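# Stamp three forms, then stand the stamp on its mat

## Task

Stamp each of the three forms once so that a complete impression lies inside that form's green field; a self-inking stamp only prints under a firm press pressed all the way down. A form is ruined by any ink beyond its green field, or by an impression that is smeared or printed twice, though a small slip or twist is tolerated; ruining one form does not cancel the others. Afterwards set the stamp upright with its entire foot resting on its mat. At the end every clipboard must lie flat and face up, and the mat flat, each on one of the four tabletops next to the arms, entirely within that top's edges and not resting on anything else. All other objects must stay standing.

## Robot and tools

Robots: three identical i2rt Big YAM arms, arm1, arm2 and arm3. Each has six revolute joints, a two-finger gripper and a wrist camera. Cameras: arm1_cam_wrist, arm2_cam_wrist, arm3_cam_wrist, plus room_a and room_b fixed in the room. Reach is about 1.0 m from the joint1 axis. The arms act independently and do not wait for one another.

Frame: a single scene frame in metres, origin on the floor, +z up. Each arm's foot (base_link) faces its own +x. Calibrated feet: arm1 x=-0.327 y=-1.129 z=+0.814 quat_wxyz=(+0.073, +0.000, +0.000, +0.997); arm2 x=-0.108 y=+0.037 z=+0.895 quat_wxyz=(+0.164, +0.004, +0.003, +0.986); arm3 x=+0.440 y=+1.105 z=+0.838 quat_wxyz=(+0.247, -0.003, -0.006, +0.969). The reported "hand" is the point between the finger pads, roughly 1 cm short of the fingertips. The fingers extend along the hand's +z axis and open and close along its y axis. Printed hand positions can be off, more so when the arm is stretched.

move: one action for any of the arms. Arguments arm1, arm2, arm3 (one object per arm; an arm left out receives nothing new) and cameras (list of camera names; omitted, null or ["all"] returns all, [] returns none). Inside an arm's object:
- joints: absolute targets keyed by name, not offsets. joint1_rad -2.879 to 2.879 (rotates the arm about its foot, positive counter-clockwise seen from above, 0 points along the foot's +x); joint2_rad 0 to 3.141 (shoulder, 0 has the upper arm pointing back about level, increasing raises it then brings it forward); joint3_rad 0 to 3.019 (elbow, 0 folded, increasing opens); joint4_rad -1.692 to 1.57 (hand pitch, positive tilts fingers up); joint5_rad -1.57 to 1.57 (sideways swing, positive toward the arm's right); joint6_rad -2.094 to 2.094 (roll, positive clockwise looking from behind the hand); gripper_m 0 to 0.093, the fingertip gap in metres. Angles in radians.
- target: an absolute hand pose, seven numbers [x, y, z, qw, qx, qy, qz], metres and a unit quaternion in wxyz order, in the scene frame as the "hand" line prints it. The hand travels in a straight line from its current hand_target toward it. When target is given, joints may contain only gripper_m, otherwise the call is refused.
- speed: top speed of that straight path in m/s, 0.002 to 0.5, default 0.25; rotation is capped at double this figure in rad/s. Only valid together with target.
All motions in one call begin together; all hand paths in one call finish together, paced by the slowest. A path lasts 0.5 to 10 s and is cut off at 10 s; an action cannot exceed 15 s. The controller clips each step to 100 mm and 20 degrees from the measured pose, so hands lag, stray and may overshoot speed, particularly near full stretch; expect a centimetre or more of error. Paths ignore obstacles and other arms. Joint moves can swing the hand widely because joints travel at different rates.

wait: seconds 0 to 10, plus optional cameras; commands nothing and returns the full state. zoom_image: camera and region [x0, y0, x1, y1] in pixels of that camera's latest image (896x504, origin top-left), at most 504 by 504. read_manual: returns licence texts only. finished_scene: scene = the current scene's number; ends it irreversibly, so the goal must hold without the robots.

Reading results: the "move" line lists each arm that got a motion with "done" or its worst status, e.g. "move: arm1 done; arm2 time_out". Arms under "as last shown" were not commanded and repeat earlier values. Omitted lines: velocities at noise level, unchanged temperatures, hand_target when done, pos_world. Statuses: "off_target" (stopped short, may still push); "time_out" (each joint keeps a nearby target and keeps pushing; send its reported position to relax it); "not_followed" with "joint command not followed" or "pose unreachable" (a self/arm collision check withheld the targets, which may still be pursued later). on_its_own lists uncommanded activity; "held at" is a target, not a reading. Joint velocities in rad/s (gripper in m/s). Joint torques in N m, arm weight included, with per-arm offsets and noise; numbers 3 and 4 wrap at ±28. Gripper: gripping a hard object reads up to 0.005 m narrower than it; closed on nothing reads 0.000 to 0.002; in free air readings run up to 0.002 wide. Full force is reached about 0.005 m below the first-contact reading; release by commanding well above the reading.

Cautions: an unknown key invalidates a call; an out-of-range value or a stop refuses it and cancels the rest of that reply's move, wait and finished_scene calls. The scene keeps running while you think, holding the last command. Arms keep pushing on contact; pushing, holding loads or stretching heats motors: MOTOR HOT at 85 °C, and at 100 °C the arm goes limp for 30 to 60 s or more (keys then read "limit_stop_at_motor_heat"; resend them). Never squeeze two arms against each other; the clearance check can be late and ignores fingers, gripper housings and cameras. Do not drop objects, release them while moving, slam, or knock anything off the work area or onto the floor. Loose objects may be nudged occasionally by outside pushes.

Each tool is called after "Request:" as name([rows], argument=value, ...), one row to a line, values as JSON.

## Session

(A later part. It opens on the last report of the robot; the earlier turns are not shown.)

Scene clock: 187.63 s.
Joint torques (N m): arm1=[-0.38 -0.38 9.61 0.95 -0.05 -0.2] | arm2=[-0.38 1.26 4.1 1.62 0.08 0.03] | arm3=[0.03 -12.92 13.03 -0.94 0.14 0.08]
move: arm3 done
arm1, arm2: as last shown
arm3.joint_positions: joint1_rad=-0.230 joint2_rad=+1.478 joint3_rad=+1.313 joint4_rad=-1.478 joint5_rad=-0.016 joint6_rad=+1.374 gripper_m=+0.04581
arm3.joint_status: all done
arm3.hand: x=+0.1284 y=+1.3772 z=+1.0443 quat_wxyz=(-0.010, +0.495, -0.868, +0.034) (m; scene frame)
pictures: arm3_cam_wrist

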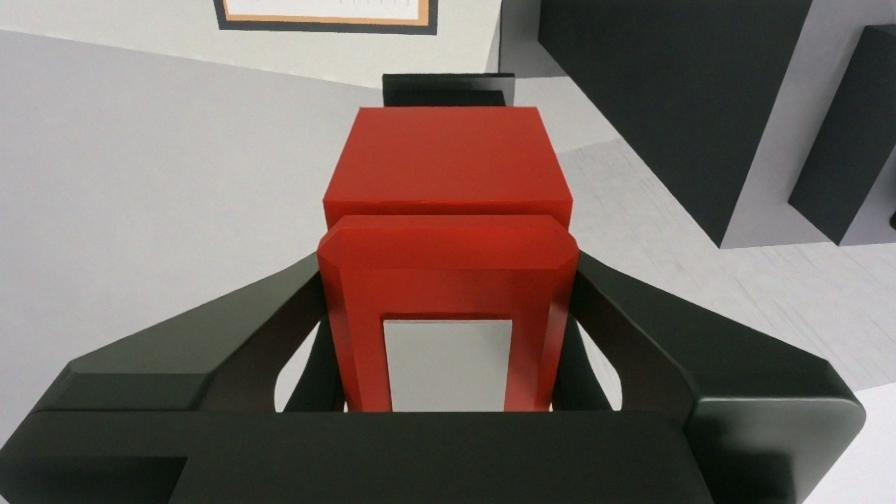

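Request:
move(arm3={"joints":{"joint1_rad":1.241,"joint6_rad":-0.594}}, cameras=["arm3_cam_wrist"])

Request:
move(arm3={"target":[0.012,0.708,0.97,0,0.788,0.616,0],"speed":0.2}, cameras=["arm3_cam_wrist"])

Request:
move(arm3={"target":[0.014,0.708,0.90,0,0.788,0.616,0],"speed":0.15}, cameras=["arm3_cam_wrist"])

Scene clock: 190.23 s.
Joint torques (N m): arm1=[-0.32 -0.44 9.61 0.96 -0.04 -0.2] | arm2=[-0.79 1.44 3.97 1.55 0.08 0.11] | arm3=[-1.55 -13.27 13.11 -0.79 -0.09 -0.24]
move: arm3 done
arm1: as last shown
arm2.joint_positions: joint1_rad=-0.989 joint2_rad=+0.996 joint3_rad=+2.260 joint4_rad=-1.546 joint5_rad=+0.018 joint6_rad=+0.048 gripper_m=+0.08496
arm2.hand: x=-0.1536 y=+0.2594 z=+1.6752 quat_wxyz=(-0.358, +0.615, -0.512, -0.481) (m; scene frame)
arm3.joint_positions: joint1_rad=+1.248 joint2_rad=+1.478 joint3_rad=+1.313 joint4_rad=-1.479 joint5_rad=-0.002 joint6_rad=-0.565 gripper_m=+0.04578
arm3.joint_status: all done
arm3.hand: x=+0.1352 y=+0.8223 z=+1.0389 quat_wxyz=(-0.004, +0.791, +0.610, +0.043) (m; scene frame)
pictures: arm3_cam_wrist

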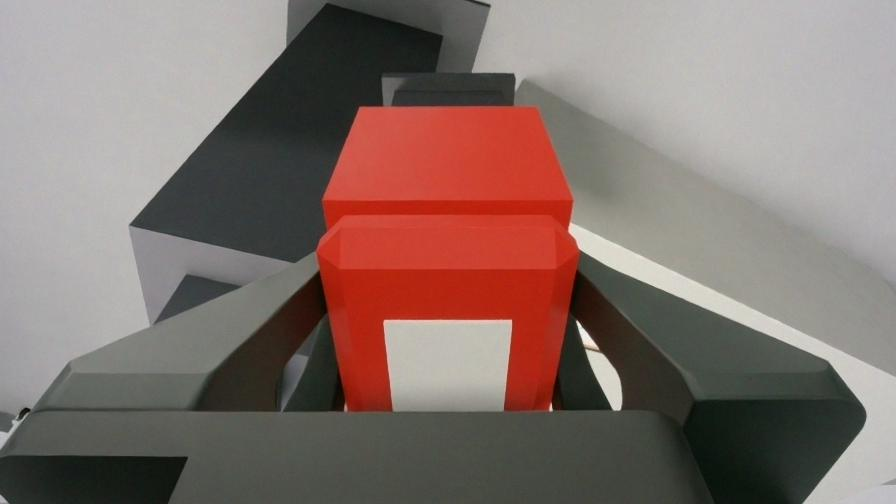

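Scene clock: 192.10 s.
Joint torques (N m): arm1=[-0.26 -0.38 9.59 0.96 -0.04 -0.19] | arm2=[-0.62 1.08 4.1 1.89 0.09 0.07] | arm3=[-0.38 -18.02 13.64 -0.1 -0.08 -0.18]
move: arm3 off_target
arm1, arm2: as last shown
arm3.joint_positions: joint1_rad=+1.248 joint2_rad=+1.881 joint3_rad=+1.599 joint4_rad=-1.340 joint5_rad=-0.002 joint6_rad=-0.565 gripper_m=+0.04578
arm3.hand: x=+0.0309 y=+0.7257 z=+0.9496 quat_wxyz=(-0.003, +0.792, +0.610, +0.032) (m; scene frame)
arm3.hand_target: x=+0.0133 y=+0.7092 z=+0.9705 quat_wxyz=(+0.000, +0.788, +0.616, -0.001) (m; scene frame)
arm3.hand_status: off_target (0.033 m and 3.8 deg from the pose sent, 0.182 m and 5.0 deg at the start)
pictures: arm3_cam_wrist

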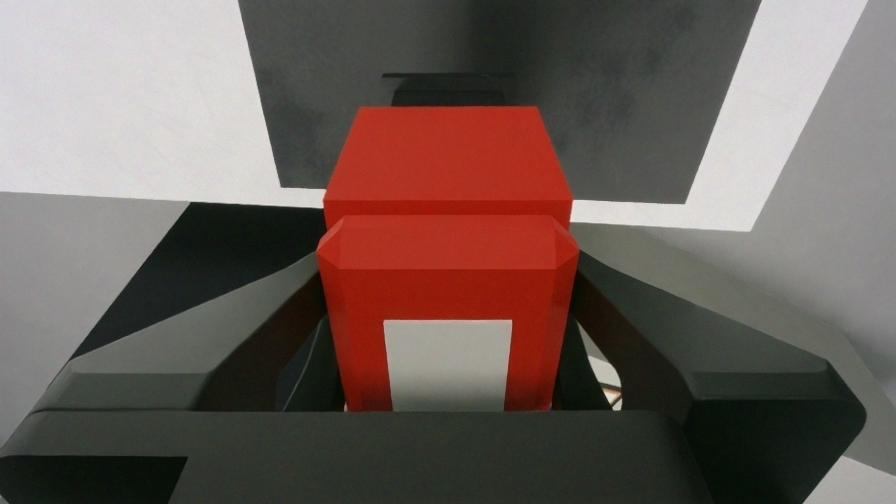

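Scene clock: 193.30 s.
Joint torques (N m): arm1=[-0.32 -0.44 9.61 0.96 -0.05 -0.19] | arm2=[-0.91 1.08 4 1.68 0.06 0.11] | arm3=[-0.44 -18.9 7.65 0.57 -0.08 -0.17]
move: arm3 done
arm1, arm2: as last shown
arm3.joint_positions: joint1_rad=+1.248 joint2_rad=+1.946 joint3_rad=+1.569 joint4_rad=-1.188 joint5_rad=-0.002 joint6_rad=-0.565 gripper_m=+0.04578
arm3.hand: x=+0.0136 y=+0.7097 z=+0.9025 quat_wxyz=(+0.000, +0.792, +0.610, +0.003) (m; scene frame)
arm3.hand_target: x=+0.0139 y=+0.7079 z=+0.8998 quat_wxyz=(+0.000, +0.788, +0.616, +0.000) (m; scene frame)
arm3.hand_status: done (0.003 m and 0.9 deg from the pose sent, 0.055 m and 3.8 deg at the start)
pictures: arm3_cam_wrist

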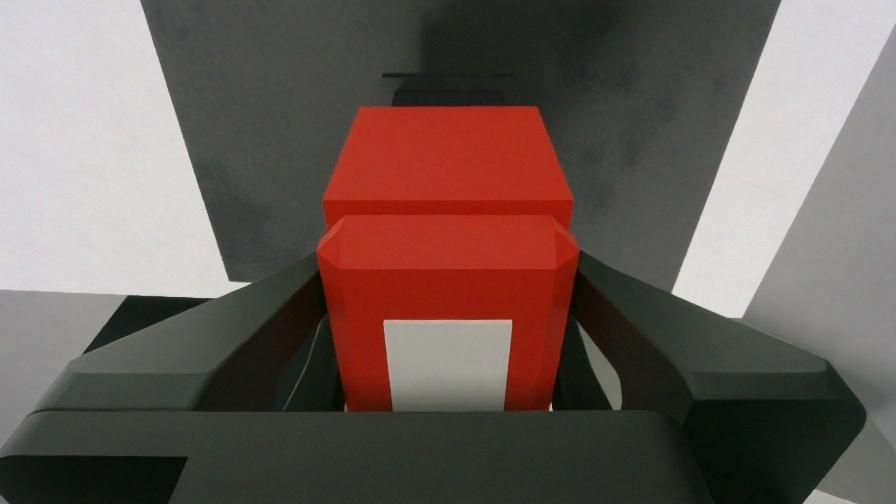

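Request:
move(arm3={"target":[0.014,0.708,0.874,0,0.788,0.616,0],"speed":0.08}, cameras=["arm3_cam_wrist"])

Request:
move(arm3={"target":[0.014,0.708,0.860,0,0.788,0.616,0],"speed":0.06}, cameras=["arm3_cam_wrist","arm2_cam_wrist"])

Scene clock: 194.50 s.
Joint torques (N m): arm1=[-0.26 -0.44 9.62 0.96 -0.05 -0.19] | arm2=[-0.97 0.62 4.07 1.58 0.1 0.07] | arm3=[-0.56 -18.73 7.27 0.65 -0.08 -0.16]
move: arm3 done
arm1, arm2: as last shown
arm3.joint_positions: joint1_rad=+1.248 joint2_rad=+1.966 joint3_rad=+1.543 joint4_rad=-1.131 joint5_rad=-0.002 joint6_rad=-0.565 gripper_m=+0.04578
arm3.hand: x=+0.0123 y=+0.7085 z=+0.8818 quat_wxyz=(+0.000, +0.792, +0.610, -0.002) (m; scene frame)
arm3.hand_target: x=+0.0141 y=+0.7081 z=+0.8742 quat_wxyz=(+0.000, +0.788, +0.616, +0.000) (m; scene frame)
arm3.hand_status: done (0.008 m and 0.8 deg from the pose sent, 0.029 m and 0.9 deg at the start)
pictures: arm3_cam_wrist

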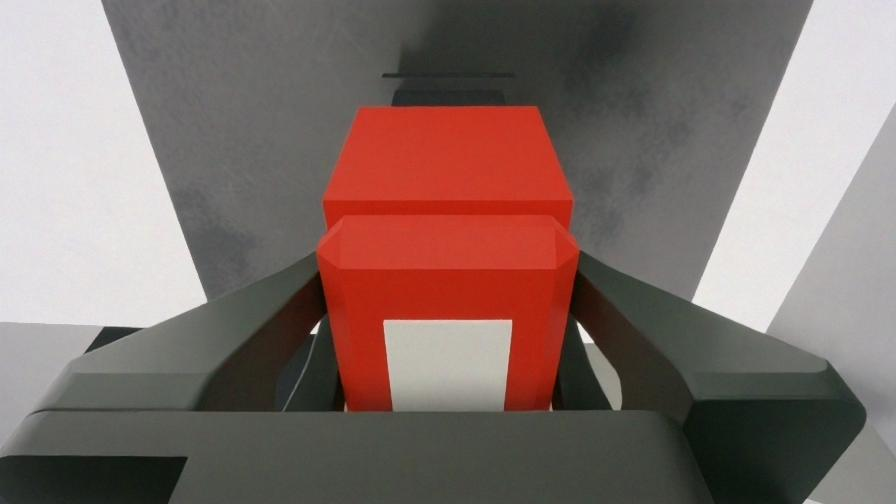

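Scene clock: 195.63 s.
Joint torques (N m): arm1=[-0.32 -0.44 9.61 0.96 -0.05 -0.19] | arm2=[-0.85 1.67 4.01 1.37 0.04 0.08] | arm3=[-0.32 -18.26 6.99 0.62 -0.1 -0.17]
move: arm3 done
arm1, arm2: as last shown
arm3.joint_positions: joint1_rad=+1.248 joint2_rad=+1.981 joint3_rad=+1.530 joint4_rad=-1.100 joint5_rad=-0.002 joint6_rad=-0.565 gripper_m=+0.04578
arm3.hand: x=+0.0117 y=+0.7080 z=+0.8691 quat_wxyz=(+0.001, +0.792, +0.610, -0.003) (m; scene frame)
arm3.hand_target: x=+0.0140 y=+0.7081 z=+0.8600 quat_wxyz=(+0.000, +0.788, +0.616, +0.000) (m; scene frame)
arm3.hand_status: done (0.009 m and 0.9 deg from the pose sent, 0.022 m and 0.8 deg at the start)
pictures: arm2_cam_wrist, arm3_cam_wrist

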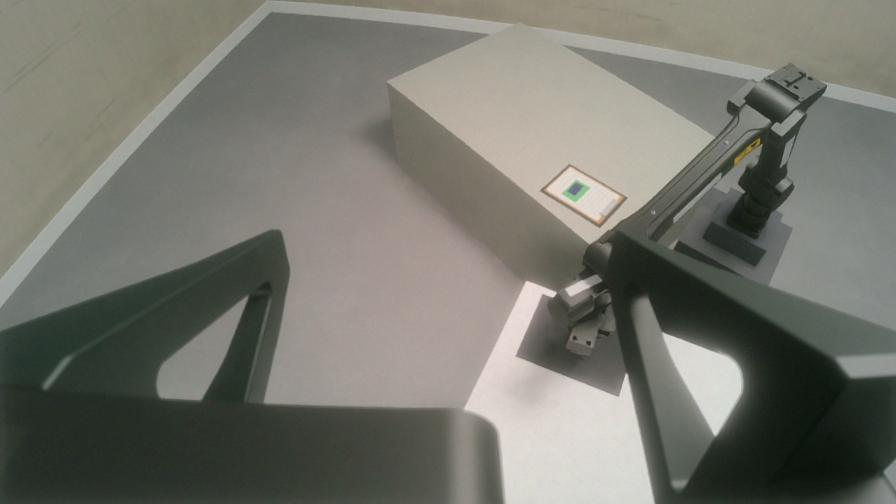

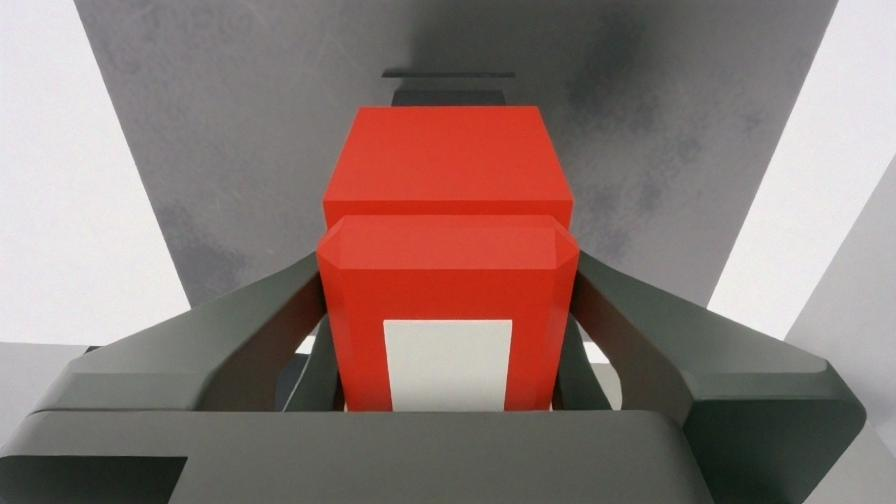

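Grip was at .8685; a touch lower to assure contact.

Request:
move(arm3={"target":[0.014,0.708,0.852,0,0.788,0.616,0],"speed":0.06}, cameras=["arm3_cam_wrist"])

Scene clock: 196.67 s.
Joint torques (N m): arm1=[-0.32 -0.5 9.62 0.96 -0.05 -0.2] | arm2=[-0.5 2.37 4.07 1.58 0.06 0.08] | arm3=[-0.5 -17.55 6.61 1.14 -0.09 -0.17]
move: arm3 off_target
arm1, arm2: as last shown
arm3.joint_positions: joint1_rad=+1.248 joint2_rad=+1.981 joint3_rad=+1.527 joint4_rad=-1.097 joint5_rad=-0.002 joint6_rad=-0.565 gripper_m=+0.04578
arm3.hand: x=+0.0120 y=+0.7082 z=+0.8682 quat_wxyz=(+0.001, +0.792, +0.610, -0.003) (m; scene frame)
arm3.hand_target: x=+0.0145 y=+0.7085 z=+0.8523 quat_wxyz=(+0.000, +0.788, +0.616, +0.001) (m; scene frame)
arm3.hand_status: off_target (0.016 m and 0.9 deg from the pose sent, 0.017 m and 0.9 deg at the start)
pictures: arm3_cam_wrist

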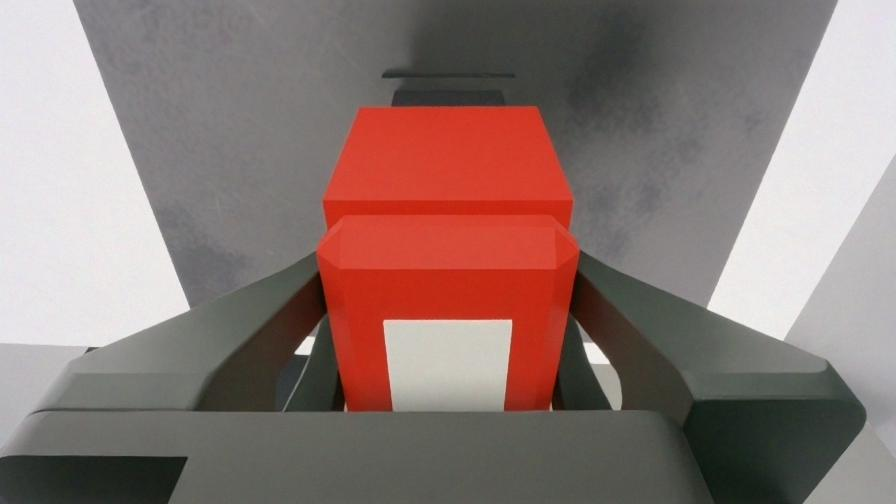

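Request:
move(arm3={"joints":{"gripper_m":0.085}}, cameras=[])

Request:
move(arm3={"target":[0.016,0.71,1.01,0,0.788,0.616,0],"speed":0.18}, cameras=["arm3_cam_wrist"])

Request:
move(arm3={"joints":{"joint2_rad":1.0}}, cameras=["arm3_cam_wrist","arm2_cam_wrist"])

Request:
zoom_image(camera="arm2_cam_wrist", region=[460, 270, 660, 420])

Scene clock: 197.47 s.
Joint torques (N m): arm1=[-0.26 -0.5 9.61 0.96 -0.05 -0.19] | arm2=[-0.91 1.61 4.08 1.46 0.11 0.07] | arm3=[-0.15 -17.9 6.76 0.69 -0.09 -0.16]
move: arm3 done
arm1.joint_positions: joint1_rad=-1.012 joint2_rad=+0.956 joint3_rad=+1.823 joint4_rad=-1.452 joint5_rad=+0.003 joint6_rad=-0.196 gripper_m=+0.08491
arm1.hand: x=-0.4514 y=-0.8431 z=+1.4485 quat_wxyz=(-0.298, +0.781, -0.408, -0.368) (m; scene frame)
arm2: as last shown
arm3.joint_positions: joint1_rad=+1.248 joint2_rad=+1.981 joint3_rad=+1.527 joint4_rad=-1.085 joint5_rad=-0.002 joint6_rad=-0.565 gripper_m=+0.08483
arm3.joint_status: all done
arm3.hand: x=+0.0099 y=+0.7063 z=+0.8678 quat_wxyz=(+0.001, +0.792, +0.610, -0.009) (m; scene frame)
pictures: none

Scene clock: 199.13 s.
Joint torques (N m): arm1=[-0.26 -0.5 9.61 0.95 -0.05 -0.19] | arm2=[-0.62 1.38 4.07 1.59 0.11 0.04] | arm3=[-0.09 -17.85 13.2 -0.79 -0.08 -0.17]
move: arm3 off_target
arm1, arm2: as last shown
arm3.joint_positions: joint1_rad=+1.248 joint2_rad=+1.850 joint3_rad=+1.668 joint4_rad=-1.415 joint5_rad=-0.002 joint6_rad=-0.565 gripper_m=+0.08494
arm3.hand: x=+0.0273 y=+0.7223 z=+0.9920 quat_wxyz=(-0.001, +0.792, +0.610, +0.019) (m; scene frame)
arm3.hand_target: x=+0.0170 y=+0.7109 z=+1.0102 quat_wxyz=(+0.000, +0.788, +0.616, +0.000) (m; scene frame)
arm3.hand_status: off_target (0.025 m and 2.4 deg from the pose sent, 0.142 m and 1.3 deg at the start)
pictures: arm3_cam_wrist

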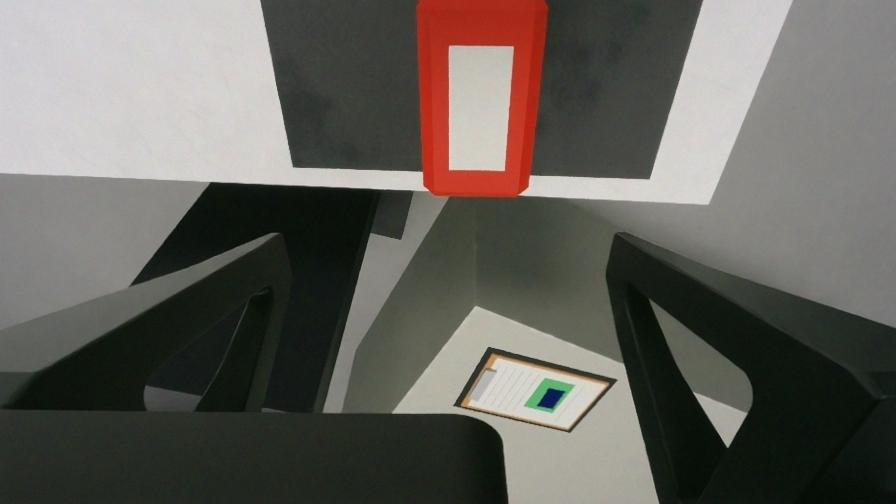

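Scene clock: 201.30 s.
Joint torques (N m): arm1=[-0.32 -0.5 9.61 0.95 -0.05 -0.2] | arm2=[-0.67 1.38 4.04 1.61 0.06 0.07] | arm3=[-0.5 -4.72 9.48 1.16 -0.05 -0.13]
move: arm3 done
arm1: as last shown
arm2.joint_positions: joint1_rad=-0.989 joint2_rad=+0.996 joint3_rad=+2.260 joint4_rad=-1.546 joint5_rad=+0.018 joint6_rad=+0.048 gripper_m=+0.08496
arm2.hand: x=-0.1536 y=+0.2594 z=+1.6752 quat_wxyz=(-0.358, +0.615, -0.512, -0.481) (m; scene frame)
arm3.joint_positions: joint1_rad=+1.248 joint2_rad=+1.004 joint3_rad=+1.713 joint4_rad=-1.416 joint5_rad=-0.002 joint6_rad=-0.576 gripper_m=+0.08494
arm3.joint_status: all done
arm3.hand: x=+0.1763 y=+0.8597 z=+1.4090 quat_wxyz=(+0.036, +0.718, +0.560, -0.411) (m; scene frame)
pictures: arm2_cam_wrist, arm3_cam_wrist

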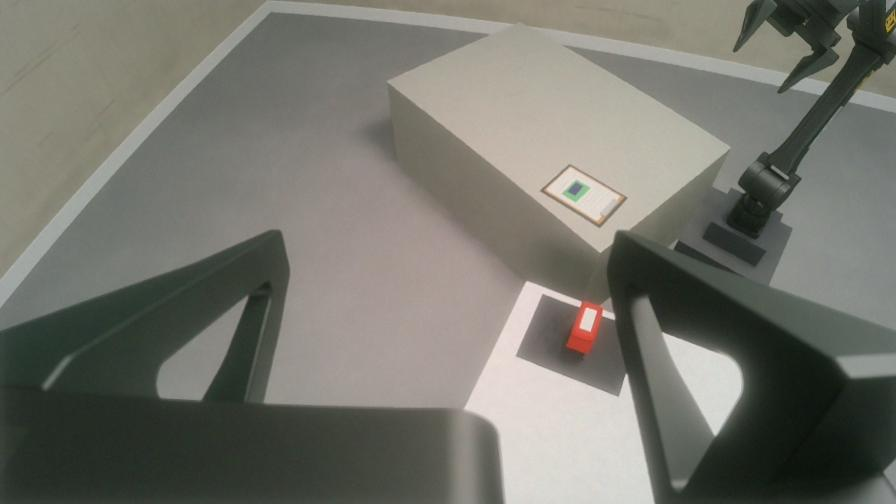

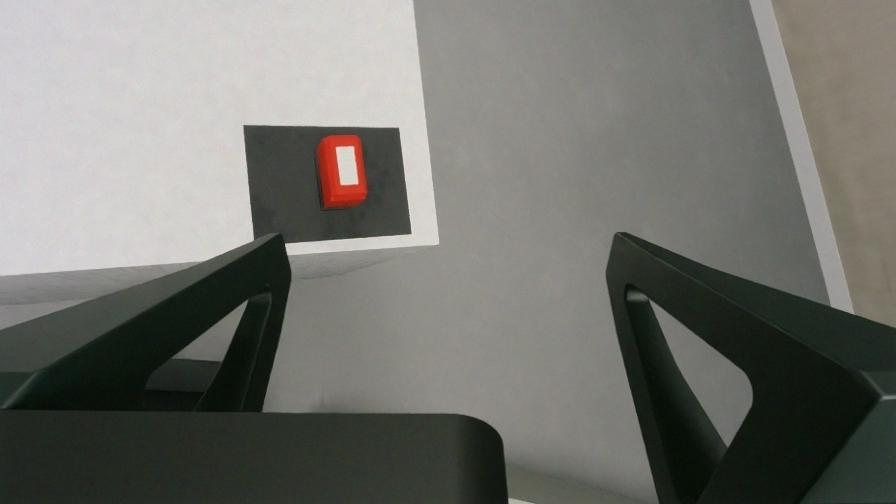

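Scaled by 2.520 from the camera's 896x504 image, which has a finer 1280x720 frame.

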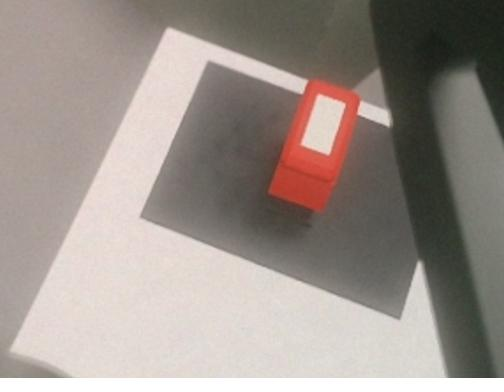

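Request:
finished_scene(scene=2)

The scene is finished: the task was done.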